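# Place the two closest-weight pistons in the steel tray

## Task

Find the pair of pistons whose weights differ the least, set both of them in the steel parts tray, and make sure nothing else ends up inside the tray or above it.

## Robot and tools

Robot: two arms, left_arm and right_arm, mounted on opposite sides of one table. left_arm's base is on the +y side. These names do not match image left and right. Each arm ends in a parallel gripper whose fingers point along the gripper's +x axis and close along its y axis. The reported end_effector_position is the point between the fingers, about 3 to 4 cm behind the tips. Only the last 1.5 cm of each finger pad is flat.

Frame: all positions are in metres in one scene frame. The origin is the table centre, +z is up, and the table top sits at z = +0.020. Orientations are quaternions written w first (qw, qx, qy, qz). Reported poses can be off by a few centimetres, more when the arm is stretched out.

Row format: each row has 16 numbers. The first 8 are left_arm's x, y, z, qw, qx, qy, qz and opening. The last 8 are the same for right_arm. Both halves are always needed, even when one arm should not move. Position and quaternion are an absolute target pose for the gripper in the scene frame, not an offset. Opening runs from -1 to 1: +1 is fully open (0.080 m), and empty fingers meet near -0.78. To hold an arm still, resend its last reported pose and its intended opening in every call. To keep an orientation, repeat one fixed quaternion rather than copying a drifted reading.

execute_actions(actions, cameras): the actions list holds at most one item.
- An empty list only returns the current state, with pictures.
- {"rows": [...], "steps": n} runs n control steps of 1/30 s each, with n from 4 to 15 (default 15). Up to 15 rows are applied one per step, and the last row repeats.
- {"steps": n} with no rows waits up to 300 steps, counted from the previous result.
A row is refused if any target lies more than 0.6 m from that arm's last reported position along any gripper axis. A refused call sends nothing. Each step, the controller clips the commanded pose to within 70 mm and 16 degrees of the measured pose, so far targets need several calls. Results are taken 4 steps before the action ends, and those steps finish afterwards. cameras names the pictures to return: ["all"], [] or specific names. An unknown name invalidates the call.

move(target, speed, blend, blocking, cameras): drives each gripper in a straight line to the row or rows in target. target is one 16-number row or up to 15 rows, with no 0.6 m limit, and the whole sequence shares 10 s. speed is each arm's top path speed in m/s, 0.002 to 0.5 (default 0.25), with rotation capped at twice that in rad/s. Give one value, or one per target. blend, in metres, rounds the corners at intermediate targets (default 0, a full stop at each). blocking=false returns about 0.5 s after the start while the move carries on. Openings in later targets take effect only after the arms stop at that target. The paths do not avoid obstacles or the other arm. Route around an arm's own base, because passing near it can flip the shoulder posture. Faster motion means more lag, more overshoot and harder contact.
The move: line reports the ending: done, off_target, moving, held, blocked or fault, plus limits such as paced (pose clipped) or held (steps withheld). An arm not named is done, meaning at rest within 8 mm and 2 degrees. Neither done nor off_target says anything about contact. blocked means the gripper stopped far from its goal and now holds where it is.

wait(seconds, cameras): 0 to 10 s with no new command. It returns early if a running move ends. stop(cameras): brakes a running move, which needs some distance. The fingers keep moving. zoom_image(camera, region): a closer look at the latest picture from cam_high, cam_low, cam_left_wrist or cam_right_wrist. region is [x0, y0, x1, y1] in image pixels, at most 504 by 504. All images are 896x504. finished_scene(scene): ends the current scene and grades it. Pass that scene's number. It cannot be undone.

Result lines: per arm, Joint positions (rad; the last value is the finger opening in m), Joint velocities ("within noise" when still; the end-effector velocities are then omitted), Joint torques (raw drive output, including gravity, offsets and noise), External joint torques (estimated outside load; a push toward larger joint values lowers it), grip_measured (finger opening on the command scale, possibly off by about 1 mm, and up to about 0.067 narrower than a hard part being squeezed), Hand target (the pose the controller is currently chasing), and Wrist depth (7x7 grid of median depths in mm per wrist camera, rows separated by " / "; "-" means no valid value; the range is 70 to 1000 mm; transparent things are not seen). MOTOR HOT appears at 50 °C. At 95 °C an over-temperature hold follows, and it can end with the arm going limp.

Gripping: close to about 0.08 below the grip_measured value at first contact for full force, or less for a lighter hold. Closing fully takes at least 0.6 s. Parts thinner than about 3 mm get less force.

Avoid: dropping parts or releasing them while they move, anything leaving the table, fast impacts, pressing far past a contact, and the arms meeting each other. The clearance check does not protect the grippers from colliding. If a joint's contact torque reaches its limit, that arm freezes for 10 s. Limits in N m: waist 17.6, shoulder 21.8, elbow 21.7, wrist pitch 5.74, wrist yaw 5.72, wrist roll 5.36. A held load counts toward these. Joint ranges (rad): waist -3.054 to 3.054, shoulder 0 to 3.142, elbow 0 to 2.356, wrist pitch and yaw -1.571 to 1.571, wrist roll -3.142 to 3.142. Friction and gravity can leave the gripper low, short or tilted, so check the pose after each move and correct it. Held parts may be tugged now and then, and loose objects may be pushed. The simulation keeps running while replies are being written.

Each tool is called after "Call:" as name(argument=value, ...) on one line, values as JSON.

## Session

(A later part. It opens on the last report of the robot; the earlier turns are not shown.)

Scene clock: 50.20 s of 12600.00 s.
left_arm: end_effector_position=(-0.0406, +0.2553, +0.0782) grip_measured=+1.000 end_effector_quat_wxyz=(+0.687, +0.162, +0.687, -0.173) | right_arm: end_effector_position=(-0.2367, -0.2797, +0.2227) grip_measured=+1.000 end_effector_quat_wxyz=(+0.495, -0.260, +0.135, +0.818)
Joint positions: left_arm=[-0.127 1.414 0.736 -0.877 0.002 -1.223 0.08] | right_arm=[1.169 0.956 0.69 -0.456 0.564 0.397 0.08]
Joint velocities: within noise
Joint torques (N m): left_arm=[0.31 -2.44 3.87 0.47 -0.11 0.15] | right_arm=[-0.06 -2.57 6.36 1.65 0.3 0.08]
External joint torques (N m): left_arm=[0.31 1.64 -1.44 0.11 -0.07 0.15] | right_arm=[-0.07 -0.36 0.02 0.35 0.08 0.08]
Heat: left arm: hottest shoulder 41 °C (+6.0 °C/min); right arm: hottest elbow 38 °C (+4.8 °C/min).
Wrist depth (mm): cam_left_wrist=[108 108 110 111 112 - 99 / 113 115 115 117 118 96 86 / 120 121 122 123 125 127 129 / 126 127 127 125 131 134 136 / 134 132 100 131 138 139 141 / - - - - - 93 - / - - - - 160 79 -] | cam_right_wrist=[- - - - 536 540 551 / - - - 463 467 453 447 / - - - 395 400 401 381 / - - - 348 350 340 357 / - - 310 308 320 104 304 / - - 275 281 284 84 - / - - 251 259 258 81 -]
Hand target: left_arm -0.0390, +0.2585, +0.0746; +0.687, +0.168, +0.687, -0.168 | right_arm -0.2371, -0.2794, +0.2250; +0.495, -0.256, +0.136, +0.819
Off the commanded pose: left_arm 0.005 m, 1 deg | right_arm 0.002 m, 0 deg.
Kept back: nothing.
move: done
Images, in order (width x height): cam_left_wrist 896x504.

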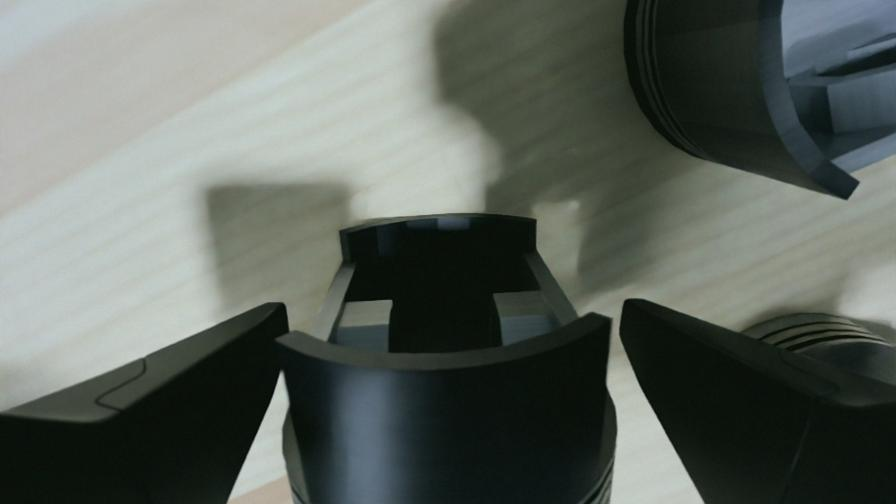

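Call:
move(target=[[-0.035, 0.2565, 0.0745, 0.687, 0.168, 0.687, -0.168, 1, -0.2371, -0.2794, 0.2251, 0.495, -0.256, 0.136, 0.819, 1],[-0.035, 0.2565, 0.0745, 0.687, 0.168, 0.687, -0.168, 0.15, -0.2371, -0.2794, 0.2251, 0.495, -0.256, 0.136, 0.819, 1]], speed=[0.1,0.15], cameras=["cam_left_wrist"])

Scene clock: 51.63 s of 12600.00 s.
left_arm: end_effector_position=(-0.0361, +0.2548, +0.0768) grip_measured=+0.295 end_effector_quat_wxyz=(+0.687, +0.164, +0.687, -0.172) | right_arm: end_effector_position=(-0.2367, -0.2797, +0.2227) grip_measured=+1.000 end_effector_quat_wxyz=(+0.495, -0.260, +0.135, +0.818)
Joint positions: left_arm=[-0.106 1.421 0.736 -0.875 0.001 -1.203 0.048] | right_arm=[1.169 0.956 0.69 -0.456 0.564 0.397 0.08]
Joint velocities: within noise
Joint torques (N m): left_arm=[0.24 -2.45 4.4 0.43 -0.1 0.14] | right_arm=[0.05 -2.65 6.49 1.64 0.29 0.06]
External joint torques (N m): left_arm=[0.24 1.66 -0.9 0.07 -0.05 0.14] | right_arm=[0.05 -0.43 0.12 0.33 0.07 0.06]
Heat: left arm: hottest shoulder 40 °C (+4.6 °C/min); right arm: hottest elbow 38 °C (+4.6 °C/min).
Wrist depth (mm): cam_left_wrist=[107 108 109 110 111 - 99 / 112 113 114 116 117 87 90 / 120 120 121 122 124 125 79 / 125 126 127 126 130 133 135 / 133 133 122 131 116 140 141 / 139 - - - - - 129 / - - - - - - -] | cam_right_wrist=[- - - - 525 538 541 / - - - 461 464 453 446 / - - - 399 402 402 383 / - - - 353 349 339 355 / - - 307 313 318 104 305 / - - 275 282 283 84 - / - - 251 256 259 81 -]
Hand target: left_arm -0.0350, +0.2565, +0.0745; +0.687, +0.168, +0.687, -0.168 | right_arm -0.2371, -0.2794, +0.2250; +0.495, -0.256, +0.136, +0.819
Off the commanded pose: left_arm 0.003 m, 1 deg | right_arm 0.002 m, 0 deg.
Kept back: nothing.
move: done
Images, in order (width x height): cam_left_wrist 896x504.

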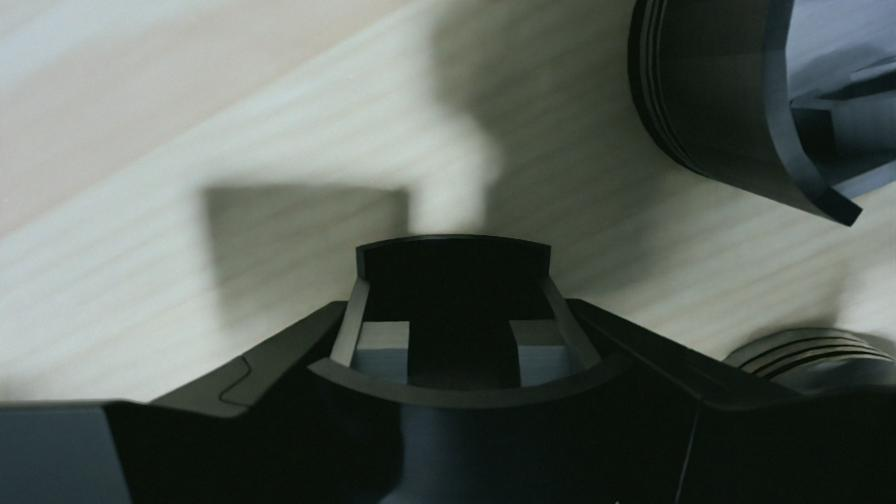

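Call:
move(target=[[-0.035, 0.2565, 0.16, 0.687, 0.168, 0.687, -0.168, 0.15, -0.2371, -0.2794, 0.2251, 0.495, -0.256, 0.136, 0.819, 1],[0.196, 0.164, 0.18, 0.5, 0.5, 0.5, -0.5, 0.15, -0.2371, -0.2794, 0.2251, 0.495, -0.256, 0.136, 0.819, 1],[0.196, 0.164, 0.147, 0.5, 0.5, 0.5, -0.5, 0.15, -0.2371, -0.2794, 0.2251, 0.495, -0.256, 0.136, 0.819, 1],[0.196, 0.164, 0.1385, 0.5, 0.5, 0.5, -0.5, 0.15, -0.2371, -0.2794, 0.2251, 0.495, -0.256, 0.136, 0.819, 1]], speed=[0.25,0.35,0.15,0.04], blend=[0.03,0.02,0.003,0], cameras=["cam_high","cam_left_wrist"])

Call:
zoom_image(camera="cam_high", region=[290, 165, 350, 215])

Scene clock: 54.67 s of 12600.00 s.
left_arm: end_effector_position=(+0.1965, +0.1629, +0.1428) grip_measured=+0.295 end_effector_quat_wxyz=(+0.504, +0.499, +0.497, -0.499) | right_arm: end_effector_position=(-0.2367, -0.2797, +0.2227) grip_measured=+1.000 end_effector_quat_wxyz=(+0.495, -0.260, +0.135, +0.818)
Joint positions: left_arm=[0.611 1.934 1.581 -1.207 -0.002 0.603 0.048] | right_arm=[1.169 0.956 0.69 -0.456 0.564 0.397 0.08]
Joint velocities: within noise
Joint torques (N m): left_arm=[0.06 -6.78 4.46 0.64 0.12 0.15] | right_arm=[-0.08 -2.77 6.44 1.7 0.29 0.09]
External joint torques (N m): left_arm=[0.05 1.71 -1.3 0.25 0.1 0.15] | right_arm=[-0.11 -0.54 0.02 0.36 0.07 0.09]
Heat: left arm: hottest shoulder 40 °C (+4.4 °C/min); right arm: hottest elbow 38 °C (+4.4 °C/min).
Wrist depth (mm): cam_left_wrist=[161 163 163 110 111 115 173 / 169 170 115 116 117 119 183 / 177 121 121 123 124 126 191 / - 126 127 126 130 132 202 / 191 132 122 131 110 140 214 / - - - - - - 228 / - - - - - - -] | cam_right_wrist=[- - - - 533 540 547 / - - - 460 463 451 458 / - - - 397 399 399 383 / - - - 349 352 338 358 / - - 308 311 321 104 305 / - - 272 281 282 85 - / - - 251 256 258 81 -]
Hand target: left_arm +0.1960, +0.1640, +0.1386; +0.500, +0.500, +0.500, -0.500 | right_arm -0.2371, -0.2794, +0.2250; +0.495, -0.256, +0.136, +0.819
Off the commanded pose: left_arm 0.004 m, 1 deg | right_arm 0.002 m, 0 deg.
Kept back: nothing.
move: done; blend cut to 0.0165 m at target 2
Images, in order (width x height): cam_high 896x504, cam_left_wrist 896x504.

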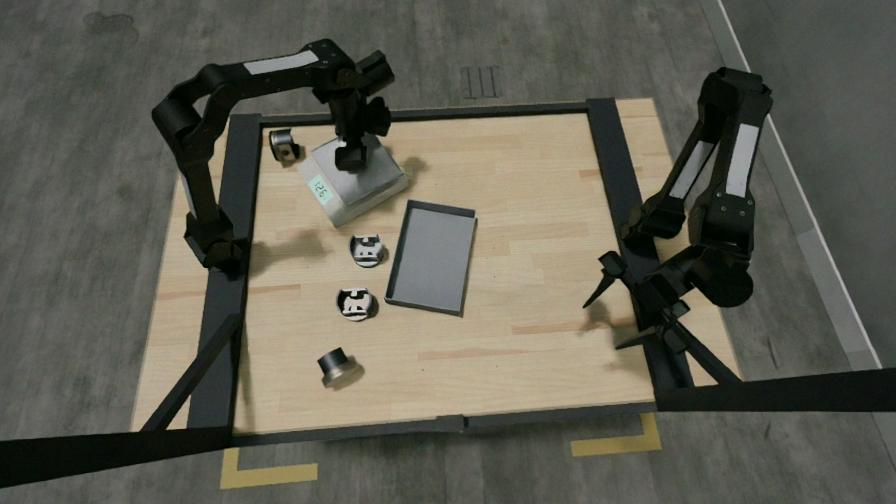

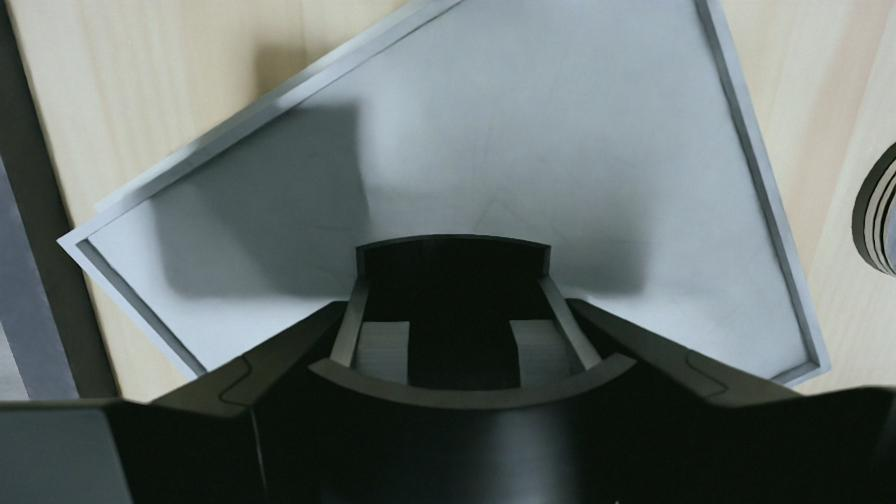

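Scaled by 8.400.

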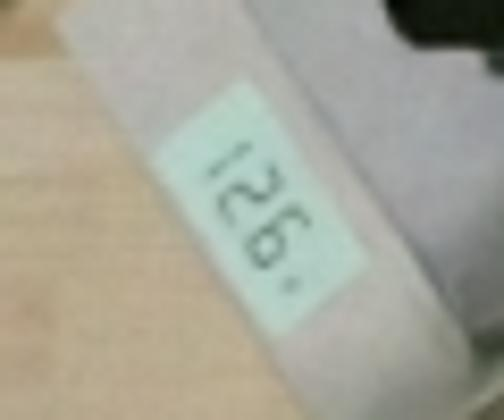

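Call:
move(target=[0.196, 0.164, 0.1385, 0.5, 0.5, 0.5, -0.5, 0.6, -0.2371, -0.2794, 0.2251, 0.495, -0.256, 0.136, 0.819, 1], speed=0.04, cameras=["cam_high","cam_left_wrist"])

Call:
zoom_image(camera="cam_high", region=[290, 165, 350, 215])

Scene clock: 55.60 s of 12600.00 s.
left_arm: end_effector_position=(+0.1969, +0.1624, +0.1427) grip_measured=+0.597 end_effector_quat_wxyz=(+0.505, +0.499, +0.496, -0.499) | right_arm: end_effector_position=(-0.2367, -0.2797, +0.2227) grip_measured=+1.000 end_effector_quat_wxyz=(+0.495, -0.260, +0.135, +0.818)
Joint positions: left_arm=[0.611 1.934 1.581 -1.204 -0.002 0.603 0.062] | right_arm=[1.169 0.956 0.69 -0.456 0.564 0.397 0.08]
Joint velocities: within noise
Joint torques (N m): left_arm=[0.09 -6.78 4.55 0.46 0.12 0.15] | right_arm=[0.05 -2.96 6.43 1.65 0.33 0.1]
External joint torques (N m): left_arm=[0.09 1.74 -1.24 0.06 0.1 0.15] | right_arm=[0.05 -0.78 0.08 0.34 0.11 0.09]
Heat: left arm: hottest shoulder 40 °C (+4.3 °C/min); right arm: hottest elbow 38 °C (+4.3 °C/min).
Wrist depth (mm): cam_left_wrist=[161 163 163 111 111 115 173 / 170 171 115 117 117 119 182 / 177 120 121 123 125 126 191 / - 126 127 127 130 132 201 / 190 132 118 132 105 139 213 / - - - - - 78 227 / - - 75 - - 80 -] | cam_right_wrist=[- - - - 531 538 544 / - - - 462 466 459 461 / - - - 399 399 402 384 / - - - 351 350 340 355 / - - 309 313 320 104 304 / - - 274 282 284 84 - / - - 252 257 258 81 -]
Hand target: left_arm +0.1960, +0.1640, +0.1386; +0.500, +0.500, +0.500, -0.500 | right_arm -0.2371, -0.2794, +0.2250; +0.495, -0.256, +0.136, +0.819
Off the commanded pose: left_arm 0.005 m, 1 deg | right_arm 0.002 m, 0 deg.
Kept back: nothing.
move: done
Images, in order (width x height): cam_high 896x504, cam_left_wrist 896x504.

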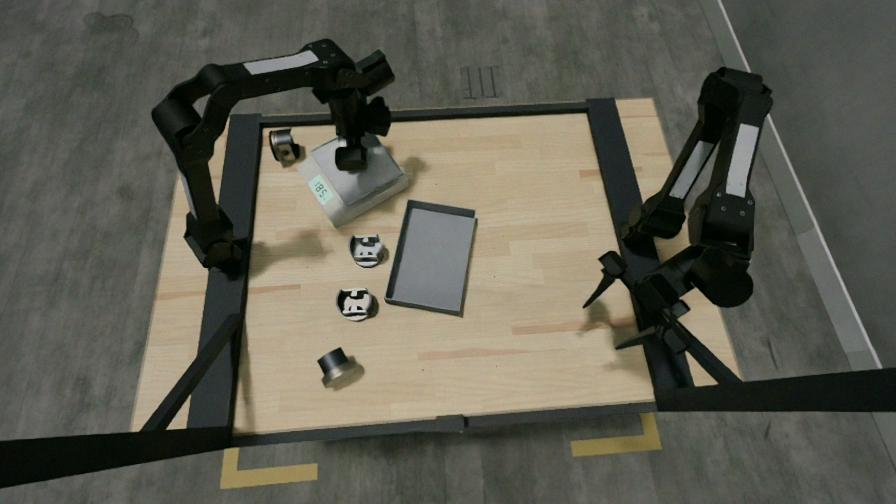

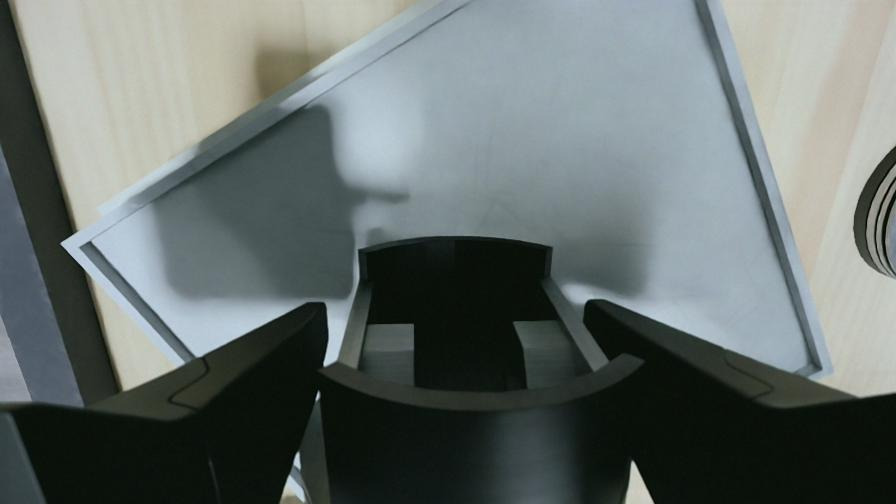

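Scaled by 8.400.

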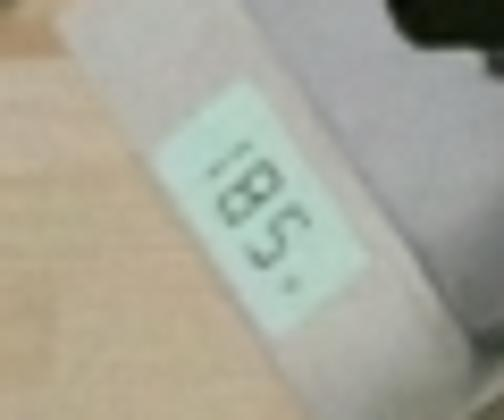

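Call:
move(target=[[0.196, 0.164, 0.1385, 0.5, 0.5, 0.5, -0.5, 0.1, -0.2371, -0.2794, 0.2251, 0.495, -0.256, 0.136, 0.819, 1],[0.196, 0.164, 0.175, 0.5, 0.5, 0.5, -0.5, 0.1, -0.2371, -0.2794, 0.2251, 0.495, -0.256, 0.136, 0.819, 1],[0.04, 0.008, 0.16, 0.7035, 0.0708, 0.7035, -0.0708, 0.1, -0.2371, -0.2794, 0.2251, 0.495, -0.256, 0.136, 0.819, 1],[0.04, 0.008, 0.105, 0.7035, 0.0708, 0.7035, -0.0708, 0.1, -0.2371, -0.2794, 0.2251, 0.495, -0.256, 0.136, 0.819, 1]], speed=[0.1,0.2,0.35,0.15], blend=[0,0.02,0.03,0])

Scene clock: 59.73 s of 12600.00 s.
left_arm: end_effector_position=(+0.0399, +0.0068, +0.1070) grip_measured=+0.302 end_effector_quat_wxyz=(+0.704, +0.070, +0.703, -0.074) | right_arm: end_effector_position=(-0.2367, -0.2797, +0.2227) grip_measured=+1.000 end_effector_quat_wxyz=(+0.495, -0.260, +0.135, +0.818)
Joint positions: left_arm=[0.119 2.357 2.101 -1.309 0 -1.251 0.049] | right_arm=[1.169 0.956 0.69 -0.456 0.564 0.397 0.08]
Joint velocities: within noise
Joint torques (N m): left_arm=[0 -9.96 4.79 0.4 -0.04 -0.13] | right_arm=[0.03 -2.75 6.61 1.65 0.27 0.07]
External joint torques (N m): left_arm=[-0.07 1.24 -0.94 0.1 0.01 -0.13] | right_arm=[0.03 -0.52 0.21 0.33 0.05 0.07]
Heat: left arm: hottest shoulder 41 °C (+5.0 °C/min); right arm: hottest elbow 38 °C (+4.0 °C/min).
Wrist depth (mm): cam_left_wrist=[128 128 130 131 131 132 133 / 135 134 135 135 137 138 140 / 143 137 142 143 144 145 122 / 151 137 149 127 151 153 135 / 160 159 124 132 115 158 168 / - - - - - - 175 / - - - - - - -] | cam_right_wrist=[- - - - 532 541 550 / - - - 458 463 449 460 / - - - 395 401 402 383 / - - - 350 352 340 353 / - - 310 313 318 104 306 / - - 275 280 283 84 - / - - 252 256 259 81 -]
Hand target: left_arm +0.0400, +0.0080, +0.1049; +0.703, +0.071, +0.704, -0.071 | right_arm -0.2371, -0.2794, +0.2250; +0.495, -0.256, +0.136, +0.819
Off the commanded pose: left_arm 0.002 m, 0 deg | right_arm 0.002 m, 0 deg.
Kept back: nothing.
move: done; blend cut to 0.0182 m at target 2, 0.0275 m at target 3

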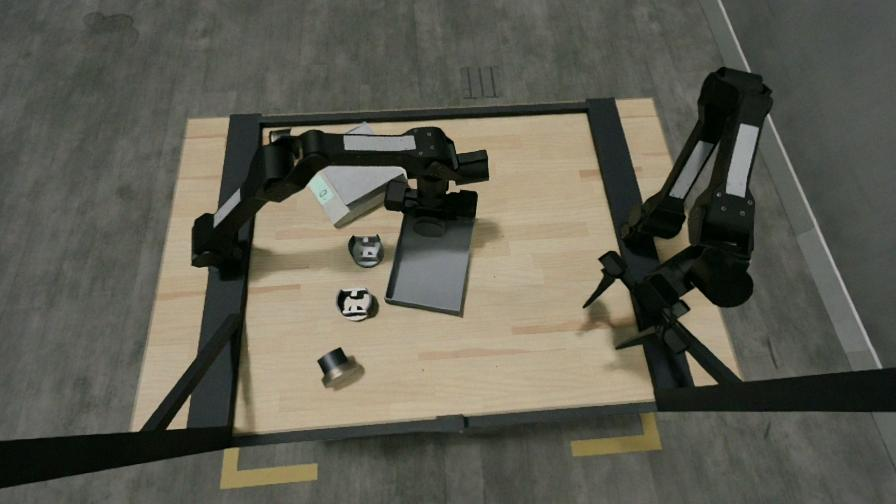

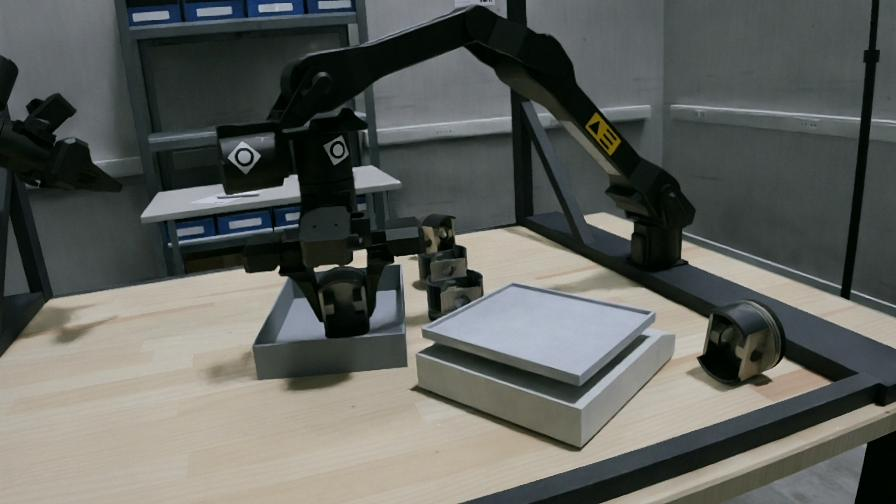

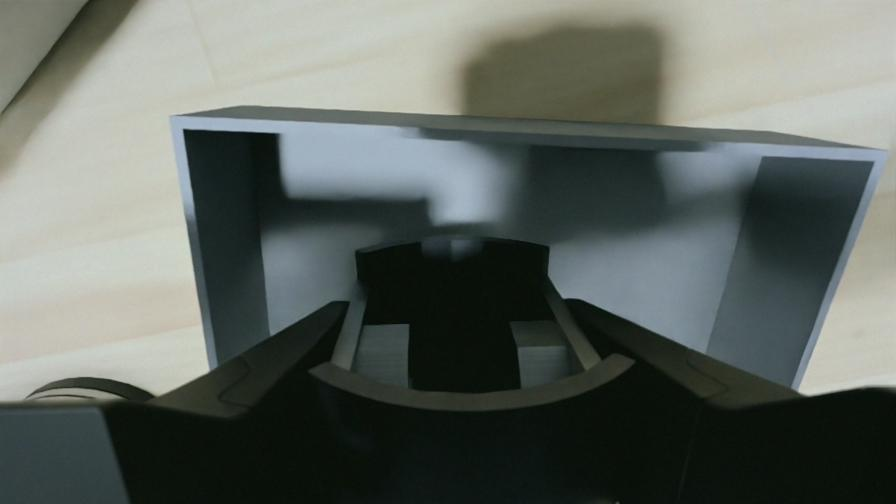

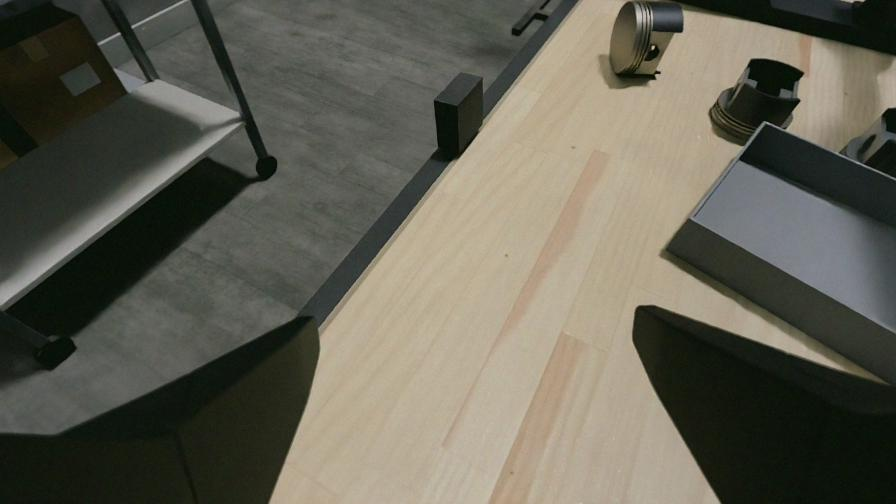

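Call:
move(target=[[0.0385, 0.0, 0.09, 0.7035, 0.0708, 0.7035, -0.0708, 0.1, -0.2371, -0.2794, 0.2251, 0.495, -0.256, 0.136, 0.819, 1],[0.0385, 0.0, 0.0795, 0.7035, 0.0708, 0.7035, -0.0708, 0.1, -0.2371, -0.2794, 0.2251, 0.495, -0.256, 0.136, 0.819, 1]], speed=[0.1,0.04], blend=[0.003,0], cameras=["cam_left_wrist","cam_low"])

Scene clock: 60.67 s of 12600.00 s.
left_arm: end_effector_position=(+0.0402, -0.0014, +0.0864) grip_measured=+0.302 end_effector_quat_wxyz=(+0.704, +0.066, +0.703, -0.075) | right_arm: end_effector_position=(-0.2367, -0.2797, +0.2227) grip_measured=+1.000 end_effector_quat_wxyz=(+0.495, -0.260, +0.135, +0.818)
Joint positions: left_arm=[0.118 2.397 2.089 -1.25 0 -1.257 0.049] | right_arm=[1.169 0.956 0.69 -0.456 0.564 0.397 0.08]
Joint velocities: within noise
Joint torques (N m): left_arm=[-0.36 -9.24 4.17 0.82 -0.07 -0.11] | right_arm=[0 -2.86 6.41 1.64 0.3 0.11]
External joint torques (N m): left_arm=[-0.45 2.26 -1.6 0.47 -0.01 -0.11] | right_arm=[0 -0.62 0.02 0.33 0.07 0.1]
Heat: left arm: hottest shoulder 42 °C (+6.0 °C/min); right arm: hottest elbow 38 °C (+4.0 °C/min).
Wrist depth (mm): cam_left_wrist=[110 110 112 112 114 114 115 / 115 115 116 117 119 120 121 / - 104 122 123 125 113 113 / - 121 127 127 130 132 107 / - 114 124 132 116 137 107 / - - - - - - 111 / - - - - - - -] | cam_right_wrist=[- - - - 531 533 548 / - - - 458 461 453 455 / - - - 395 401 401 384 / - - - 348 351 342 356 / - - 308 311 319 104 305 / - - 276 281 283 84 - / - - 252 256 258 81 -]
Hand target: left_arm +0.0386, +0.0001, +0.0796; +0.704, +0.071, +0.703, -0.071 | right_arm -0.2371, -0.2794, +0.2250; +0.495, -0.256, +0.136, +0.819
Off the commanded pose: left_arm 0.007 m, 1 deg | right_arm 0.002 m, 0 deg.
Kept back: nothing.
move: done
Images, in order (width x height): cam_low 896x504, cam_left_wrist 896x504.

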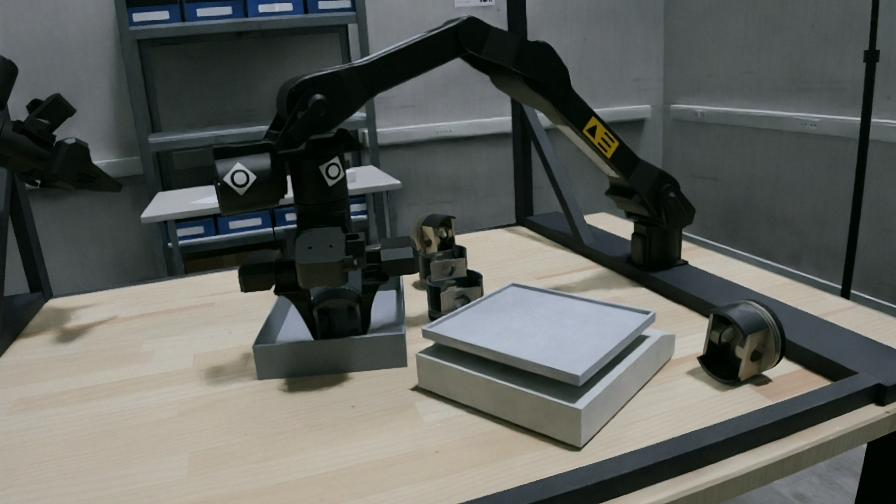

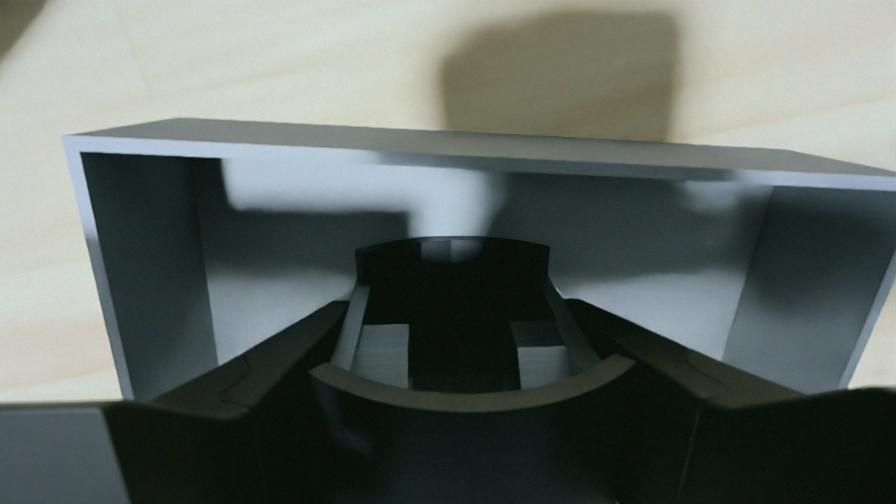

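Call:
move(target=[[0.0385, 0.0, 0.081, 0.7035, 0.0708, 0.7035, -0.0708, 0.62, -0.2371, -0.2794, 0.2251, 0.495, -0.256, 0.136, 0.819, 1],[0.0385, 0.0, 0.15, 0.7035, 0.0708, 0.7035, -0.0708, 0.62, -0.2371, -0.2794, 0.2251, 0.495, -0.256, 0.136, 0.819, 1],[-0.135, 0.182, 0.135, 0.5, 0.5, 0.5, -0.5, 0.62, -0.2371, -0.2794, 0.2251, 0.495, -0.256, 0.136, 0.819, 1]], speed=[0.05,0.15,0.35], blend=[0,0.02,0], cameras=["cam_left_wrist","cam_low","cam_high"])

Call:
zoom_image(camera="cam_low", region=[240, 220, 480, 400])

Scene clock: 64.43 s of 12600.00 s.
left_arm: end_effector_position=(-0.1354, +0.1795, +0.1351) grip_measured=+0.617 end_effector_quat_wxyz=(+0.501, +0.498, +0.502, -0.499) | right_arm: end_effector_position=(-0.2367, -0.2797, +0.2227) grip_measured=+1.000 end_effector_quat_wxyz=(+0.495, -0.260, +0.135, +0.818)
Joint positions: left_arm=[-0.402 1.733 1.294 -1.131 0.001 -0.414 0.063] | right_arm=[1.169 0.956 0.69 -0.456 0.564 0.397 0.08]
Joint velocities: within noise
Joint torques (N m): left_arm=[-0.27 -6.9 4.18 0.47 -0.04 0.14] | right_arm=[-0.05 -2.85 6.47 1.7 0.31 0.07]
External joint torques (N m): left_arm=[-0.27 -0.01 -1.47 0.12 -0.01 0.14] | right_arm=[-0.05 -0.61 0.04 0.37 0.09 0.07]
Heat: left arm: hottest shoulder 43 °C (+7.1 °C/min); right arm: hottest elbow 38 °C (+3.0 °C/min).
Wrist depth (mm): cam_left_wrist=[155 157 159 161 162 164 166 / 130 162 168 169 171 173 175 / 135 162 176 160 181 183 185 / 162 186 187 157 192 193 156 / 196 195 194 168 154 193 138 / - - 210 216 214 79 135 / - - 226 232 235 80 -] | cam_right_wrist=[- - - - 531 535 544 / - - - 460 460 446 462 / - - - 397 403 404 385 / - - - 348 349 339 352 / - - 308 311 321 104 306 / - - 275 282 282 85 - / - - 252 255 258 81 -]
Hand target: left_arm -0.1350, +0.1821, +0.1350; +0.500, +0.500, +0.500, -0.500 | right_arm -0.2371, -0.2794, +0.2250; +0.495, -0.256, +0.136, +0.819
Off the commanded pose: left_arm 0.003 m, 0 deg | right_arm 0.002 m, 0 deg.
Kept back: nothing.
move: done
Images, in order (width x height): cam_high 896x504, cam_low 896x504, cam_left_wrist 896x504.

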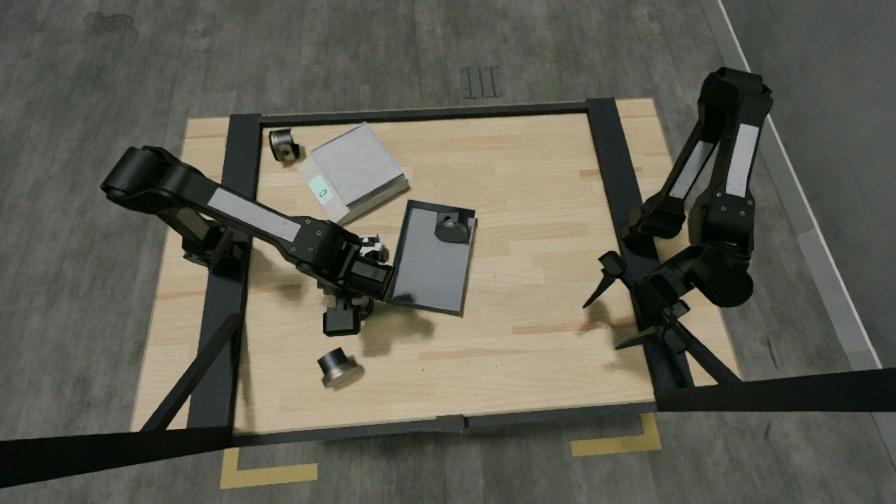

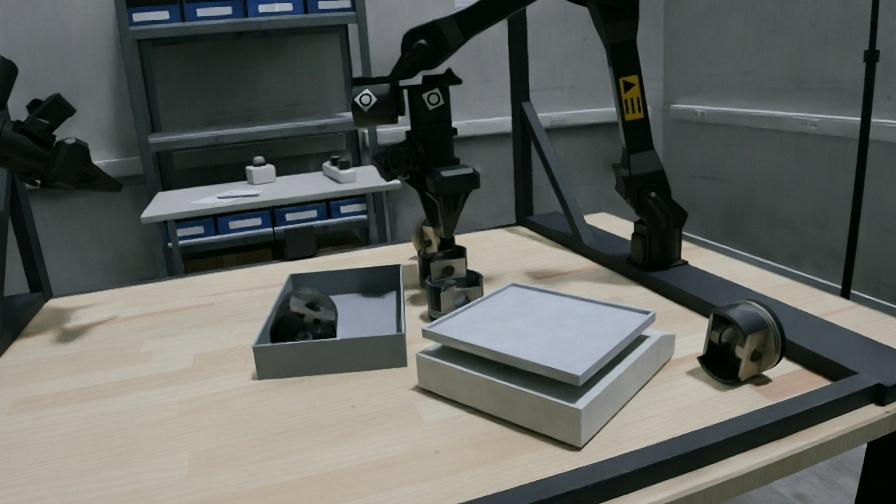

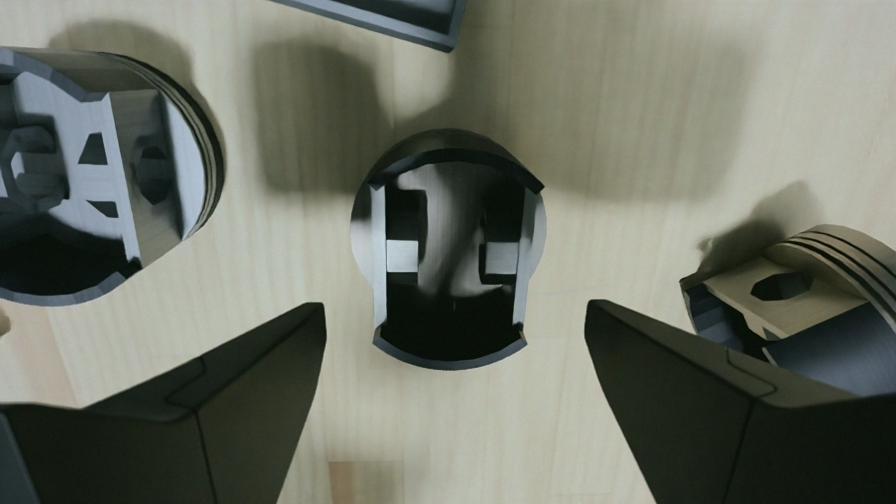

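Scaled by 2.100.

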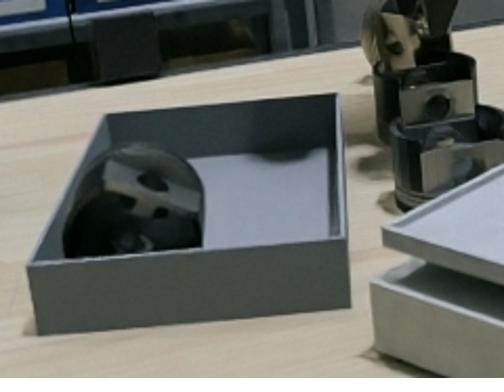

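Call:
move(target=[[-0.135, 0.182, 0.0755, 0.5, 0.5, 0.5, -0.5, 0.62, -0.2371, -0.2794, 0.2251, 0.495, -0.256, 0.136, 0.819, 1],[-0.135, 0.182, 0.0755, 0.5, 0.5, 0.5, -0.5, 0.1, -0.2371, -0.2794, 0.2251, 0.495, -0.256, 0.136, 0.819, 1],[-0.135, 0.182, 0.155, 0.5, 0.5, 0.5, -0.5, 0.1, -0.2371, -0.2794, 0.2251, 0.495, -0.256, 0.136, 0.819, 1],[-0.08, 0.033, 0.16, 0.7035, 0.0708, 0.7035, -0.0708, 0.1, -0.2371, -0.2794, 0.2251, 0.495, -0.256, 0.136, 0.819, 1],[-0.08, 0.033, 0.11, 0.7035, 0.0708, 0.7035, -0.0708, 0.1, -0.2371, -0.2794, 0.2251, 0.495, -0.256, 0.136, 0.819, 1]], speed=[0.12,0.1,0.2,0.35,0.15], blend=[0,0,0.02,0.02,0])

Call:
zoom_image(camera="cam_low", region=[240, 220, 480, 400])

Scene clock: 69.43 s of 12600.00 s.
left_arm: end_effector_position=(-0.0812, +0.0322, +0.1121) grip_measured=+0.310 end_effector_quat_wxyz=(+0.703, +0.071, +0.704, -0.075) | right_arm: end_effector_position=(-0.2367, -0.2797, +0.2227) grip_measured=+1.000 end_effector_quat_wxyz=(+0.495, -0.260, +0.135, +0.818)
Joint positions: left_arm=[-0.152 2.244 1.929 -1.25 0.002 -1.522 0.049] | right_arm=[1.169 0.956 0.69 -0.456 0.564 0.397 0.08]
Joint velocities: within noise
Joint torques (N m): left_arm=[0.16 -9.11 4.91 0.39 -0.11 -0.13] | right_arm=[-0.09 -2.68 6.41 1.66 0.33 0.1]
External joint torques (N m): left_arm=[0.16 1.49 -0.85 0.06 -0.06 -0.13] | right_arm=[-0.09 -0.43 -0.04 0.31 0.11 0.09]
Heat: left arm: hottest shoulder 43 °C (+6.1 °C/min); right arm: hottest elbow 38 °C (+3.0 °C/min).
Wrist depth (mm): cam_left_wrist=[133 120 133 134 135 136 118 / - 132 141 142 142 143 130 / 132 143 147 107 149 147 129 / 157 150 153 113 155 156 162 / 168 165 95 118 97 151 174 / - - 97 126 101 - 181 / - - 96 110 101 - -] | cam_right_wrist=[- - - - 527 538 549 / - - - 461 462 471 463 / - - - 397 401 400 306 / - - - 348 352 340 341 / - - 309 313 318 104 306 / - - 276 281 281 85 - / - - 249 257 258 81 -]
Hand target: left_arm -0.0800, +0.0330, +0.1101; +0.704, +0.071, +0.704, -0.071 | right_arm -0.2371, -0.2794, +0.2250; +0.495, -0.256, +0.136, +0.819
Off the commanded pose: left_arm 0.003 m, 0 deg | right_arm 0.002 m, 0 deg.
Kept back: nothing.
move: done

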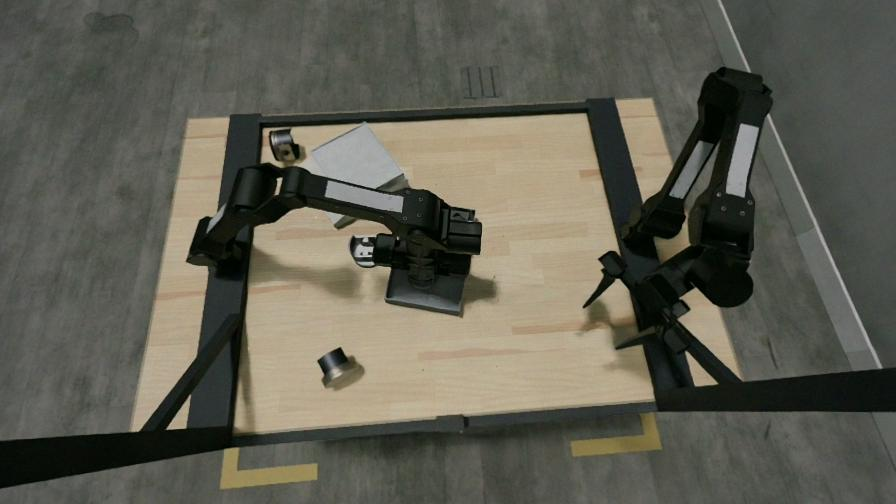

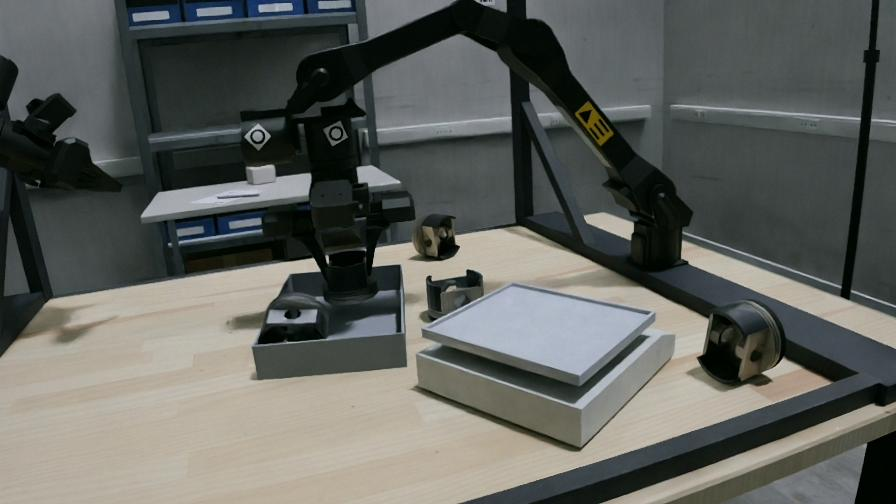

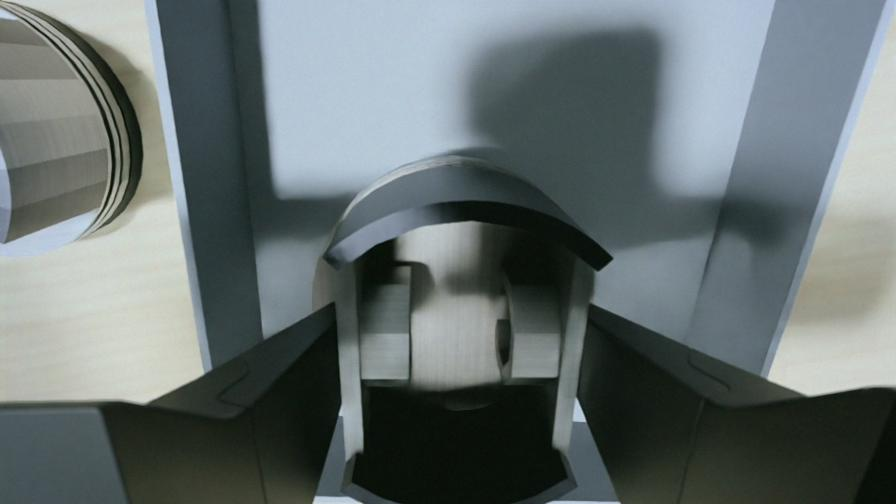

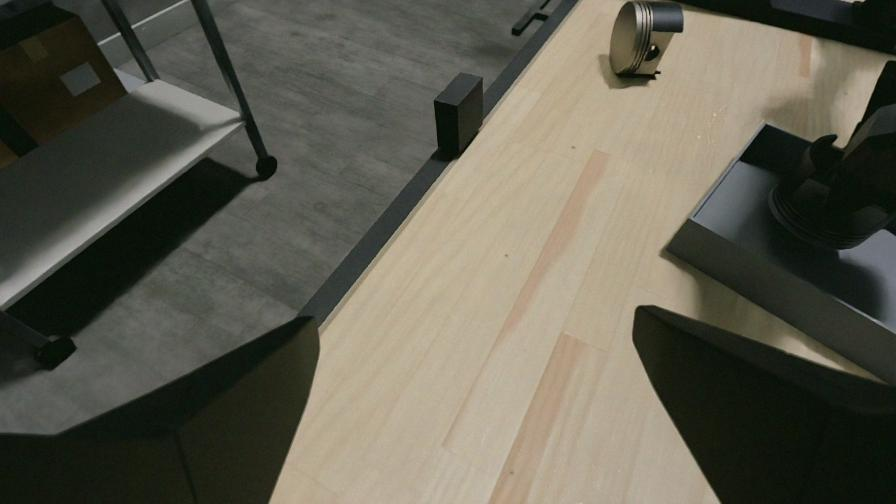

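Scaled by 2.100.

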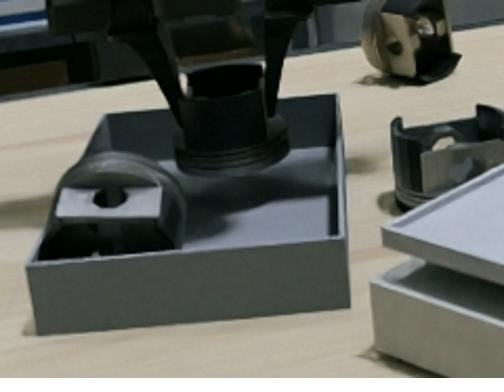

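Call:
move(target=[[-0.08, 0.033, 0.088, 0.7035, 0.0708, 0.7035, -0.0708, 0.1, -0.2371, -0.2794, 0.2251, 0.495, -0.256, 0.136, 0.819, 1],[-0.08, 0.033, 0.0795, 0.7035, 0.0708, 0.7035, -0.0708, 0.1, -0.2371, -0.2794, 0.2251, 0.495, -0.256, 0.136, 0.819, 1]], speed=[0.12,0.04], blend=[0.003,0], cameras=["cam_low"])

Call:
zoom_image(camera="cam_low", region=[240, 220, 480, 400])

Scene clock: 70.37 s of 12600.00 s.
left_arm: end_effector_position=(-0.0816, +0.0300, +0.0869) grip_measured=+0.310 end_effector_quat_wxyz=(+0.702, +0.066, +0.704, -0.080) | right_arm: end_effector_position=(-0.2367, -0.2797, +0.2227) grip_measured=+1.000 end_effector_quat_wxyz=(+0.495, -0.260, +0.135, +0.818)
Joint positions: left_arm=[-0.152 2.254 1.845 -1.142 0.002 -1.522 0.049] | right_arm=[1.169 0.956 0.69 -0.456 0.564 0.397 0.08]
Joint velocities: within noise
Joint torques (N m): left_arm=[0.09 -8.21 4.03 0.49 -0.11 -0.13] | right_arm=[0.03 -2.78 6.48 1.67 0.31 0.06]
External joint torques (N m): left_arm=[0.04 2.36 -1.61 0.17 -0.06 -0.13] | right_arm=[0.03 -0.54 0.09 0.36 0.09 0.06]
Heat: left arm: hottest shoulder 43 °C (+6.1 °C/min); right arm: hottest elbow 38 °C (+3.0 °C/min).
Wrist depth (mm): cam_left_wrist=[- 108 110 112 112 114 112 / - 114 117 118 119 120 108 / - 119 122 107 125 127 108 / - 122 127 113 114 134 107 / 138 113 96 119 97 139 112 / - - 97 126 101 - 154 / - - 96 109 101 - -] | cam_right_wrist=[- - - - 534 536 545 / - - - 462 460 466 458 / - - - 393 401 403 246 / - - - 349 353 340 337 / - - 308 309 317 104 306 / - - 275 282 284 84 - / - - 251 257 258 81 -]
Hand target: left_arm -0.0800, +0.0331, +0.0797; +0.704, +0.071, +0.704, -0.071 | right_arm -0.2371, -0.2794, +0.2250; +0.495, -0.256, +0.136, +0.819
Off the commanded pose: left_arm 0.008 m, 1 deg | right_arm 0.002 m, 0 deg.
Kept back: nothing.
move: done
Images, in order (width x height): cam_low 896x504.

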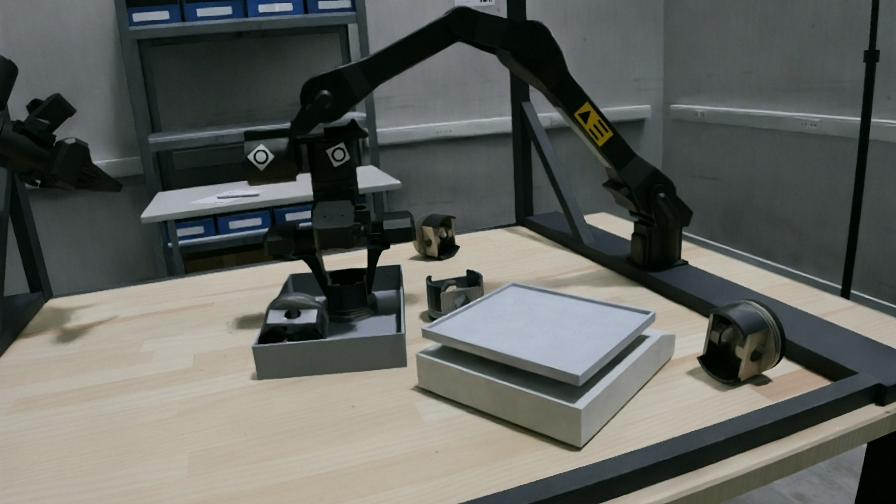

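Scaled by 2.100.

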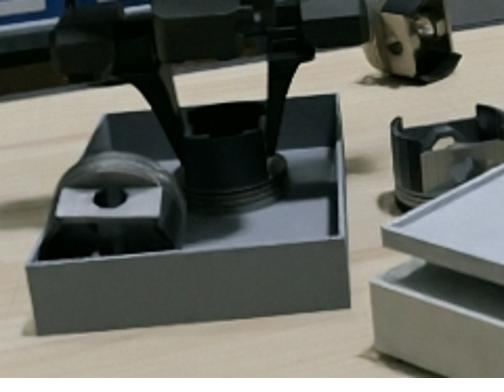

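Call:
move(target=[[-0.08, 0.033, 0.0775, 0.7035, 0.0708, 0.7035, -0.0708, 0.1, -0.2371, -0.2794, 0.2251, 0.495, -0.256, 0.136, 0.819, 1],[-0.08, 0.033, 0.0782, 0.7035, 0.0708, 0.7035, -0.0708, 0.6, -0.2371, -0.2794, 0.2251, 0.495, -0.256, 0.136, 0.819, 1],[-0.08, 0.033, 0.15, 0.7035, 0.0708, 0.7035, -0.0708, 0.6, -0.2371, -0.2794, 0.2251, 0.495, -0.256, 0.136, 0.819, 1],[-0.08, 0.18, 0.22, 0.6, 0.37, 0.6, -0.37, 0.6, -0.2371, -0.2794, 0.2251, 0.495, -0.256, 0.136, 0.819, 1]], speed=[0.04,0.05,0.15,0.3], blend=[0,0,0.02,0])

Call:
zoom_image(camera="cam_low", region=[240, 220, 480, 400])

Scene clock: 74.30 s of 12600.00 s.
left_arm: end_effector_position=(-0.0798, +0.1771, +0.2207) grip_measured=+0.597 end_effector_quat_wxyz=(+0.603, +0.367, +0.603, -0.370) | right_arm: end_effector_position=(-0.2367, -0.2797, +0.2227) grip_measured=+1.000 end_effector_quat_wxyz=(+0.495, -0.260, +0.135, +0.818)
Joint positions: left_arm=[-0.224 1.661 1.553 -1.458 0.002 -0.703 0.062] | right_arm=[1.169 0.956 0.69 -0.456 0.564 0.397 0.08]
Joint velocities: within noise
Joint torques (N m): left_arm=[-0.4 -6.3 4.27 0.3 -0.1 0.14] | right_arm=[0.01 -2.74 6.3 1.71 0.31 0.06]
External joint torques (N m): left_arm=[-0.37 0.16 -1.46 -0.06 -0.06 0.14] | right_arm=[0.01 -0.54 -0.08 0.39 0.09 0.06]
Heat: left arm: hottest shoulder 44 °C (+6.1 °C/min); right arm: hottest elbow 39 °C (+3.0 °C/min).
Wrist depth (mm): cam_left_wrist=[198 233 222 237 240 242 248 / 211 245 230 252 249 258 261 / 259 262 263 267 270 273 276 / 274 276 278 283 286 289 293 / 292 289 294 302 296 302 314 / - - 314 322 314 78 - / - - 336 344 347 80 -] | cam_right_wrist=[- - - - 528 539 543 / - - - 457 469 467 477 / - - - 395 400 401 365 / - - - 347 349 338 338 / - - 309 310 321 104 305 / - - 273 281 282 84 - / - - 250 259 258 81 -]
Hand target: left_arm -0.0800, +0.1800, +0.2200; +0.602, +0.371, +0.602, -0.371 | right_arm -0.2371, -0.2794, +0.2250; +0.495, -0.256, +0.136, +0.819
Off the commanded pose: left_arm 0.003 m, 1 deg | right_arm 0.002 m, 0 deg.
Kept back: nothing.
move: done

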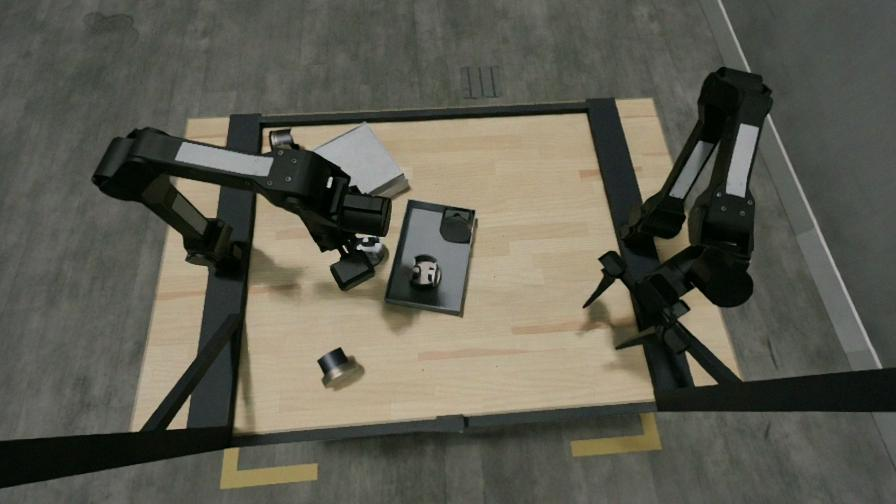

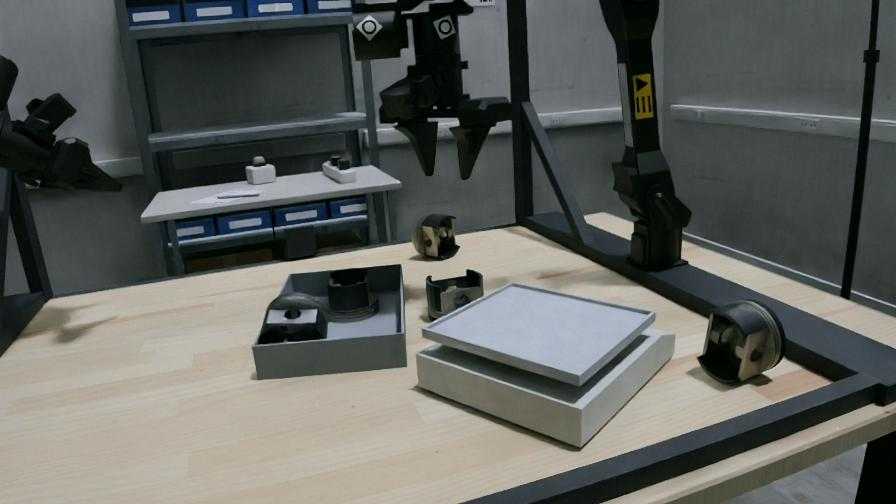

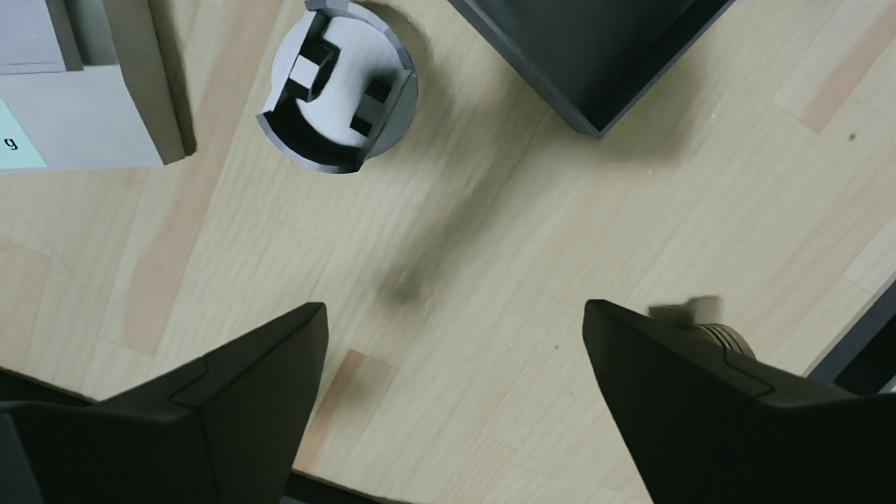

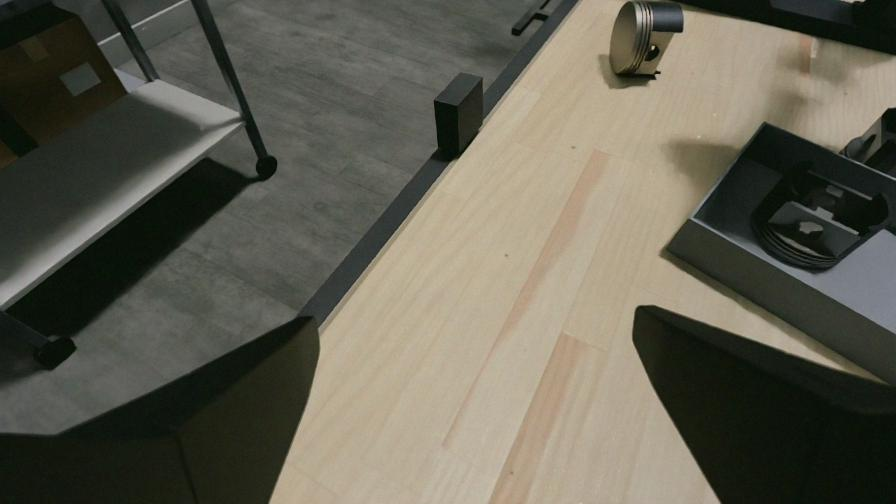

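Scaled by 2.100.

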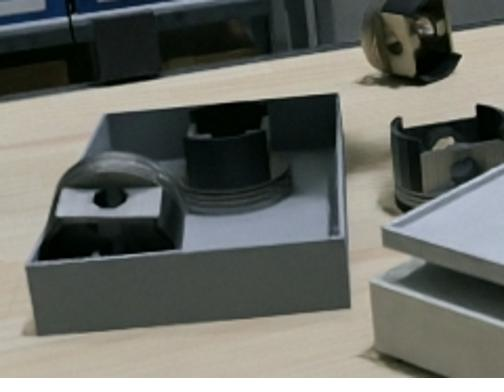

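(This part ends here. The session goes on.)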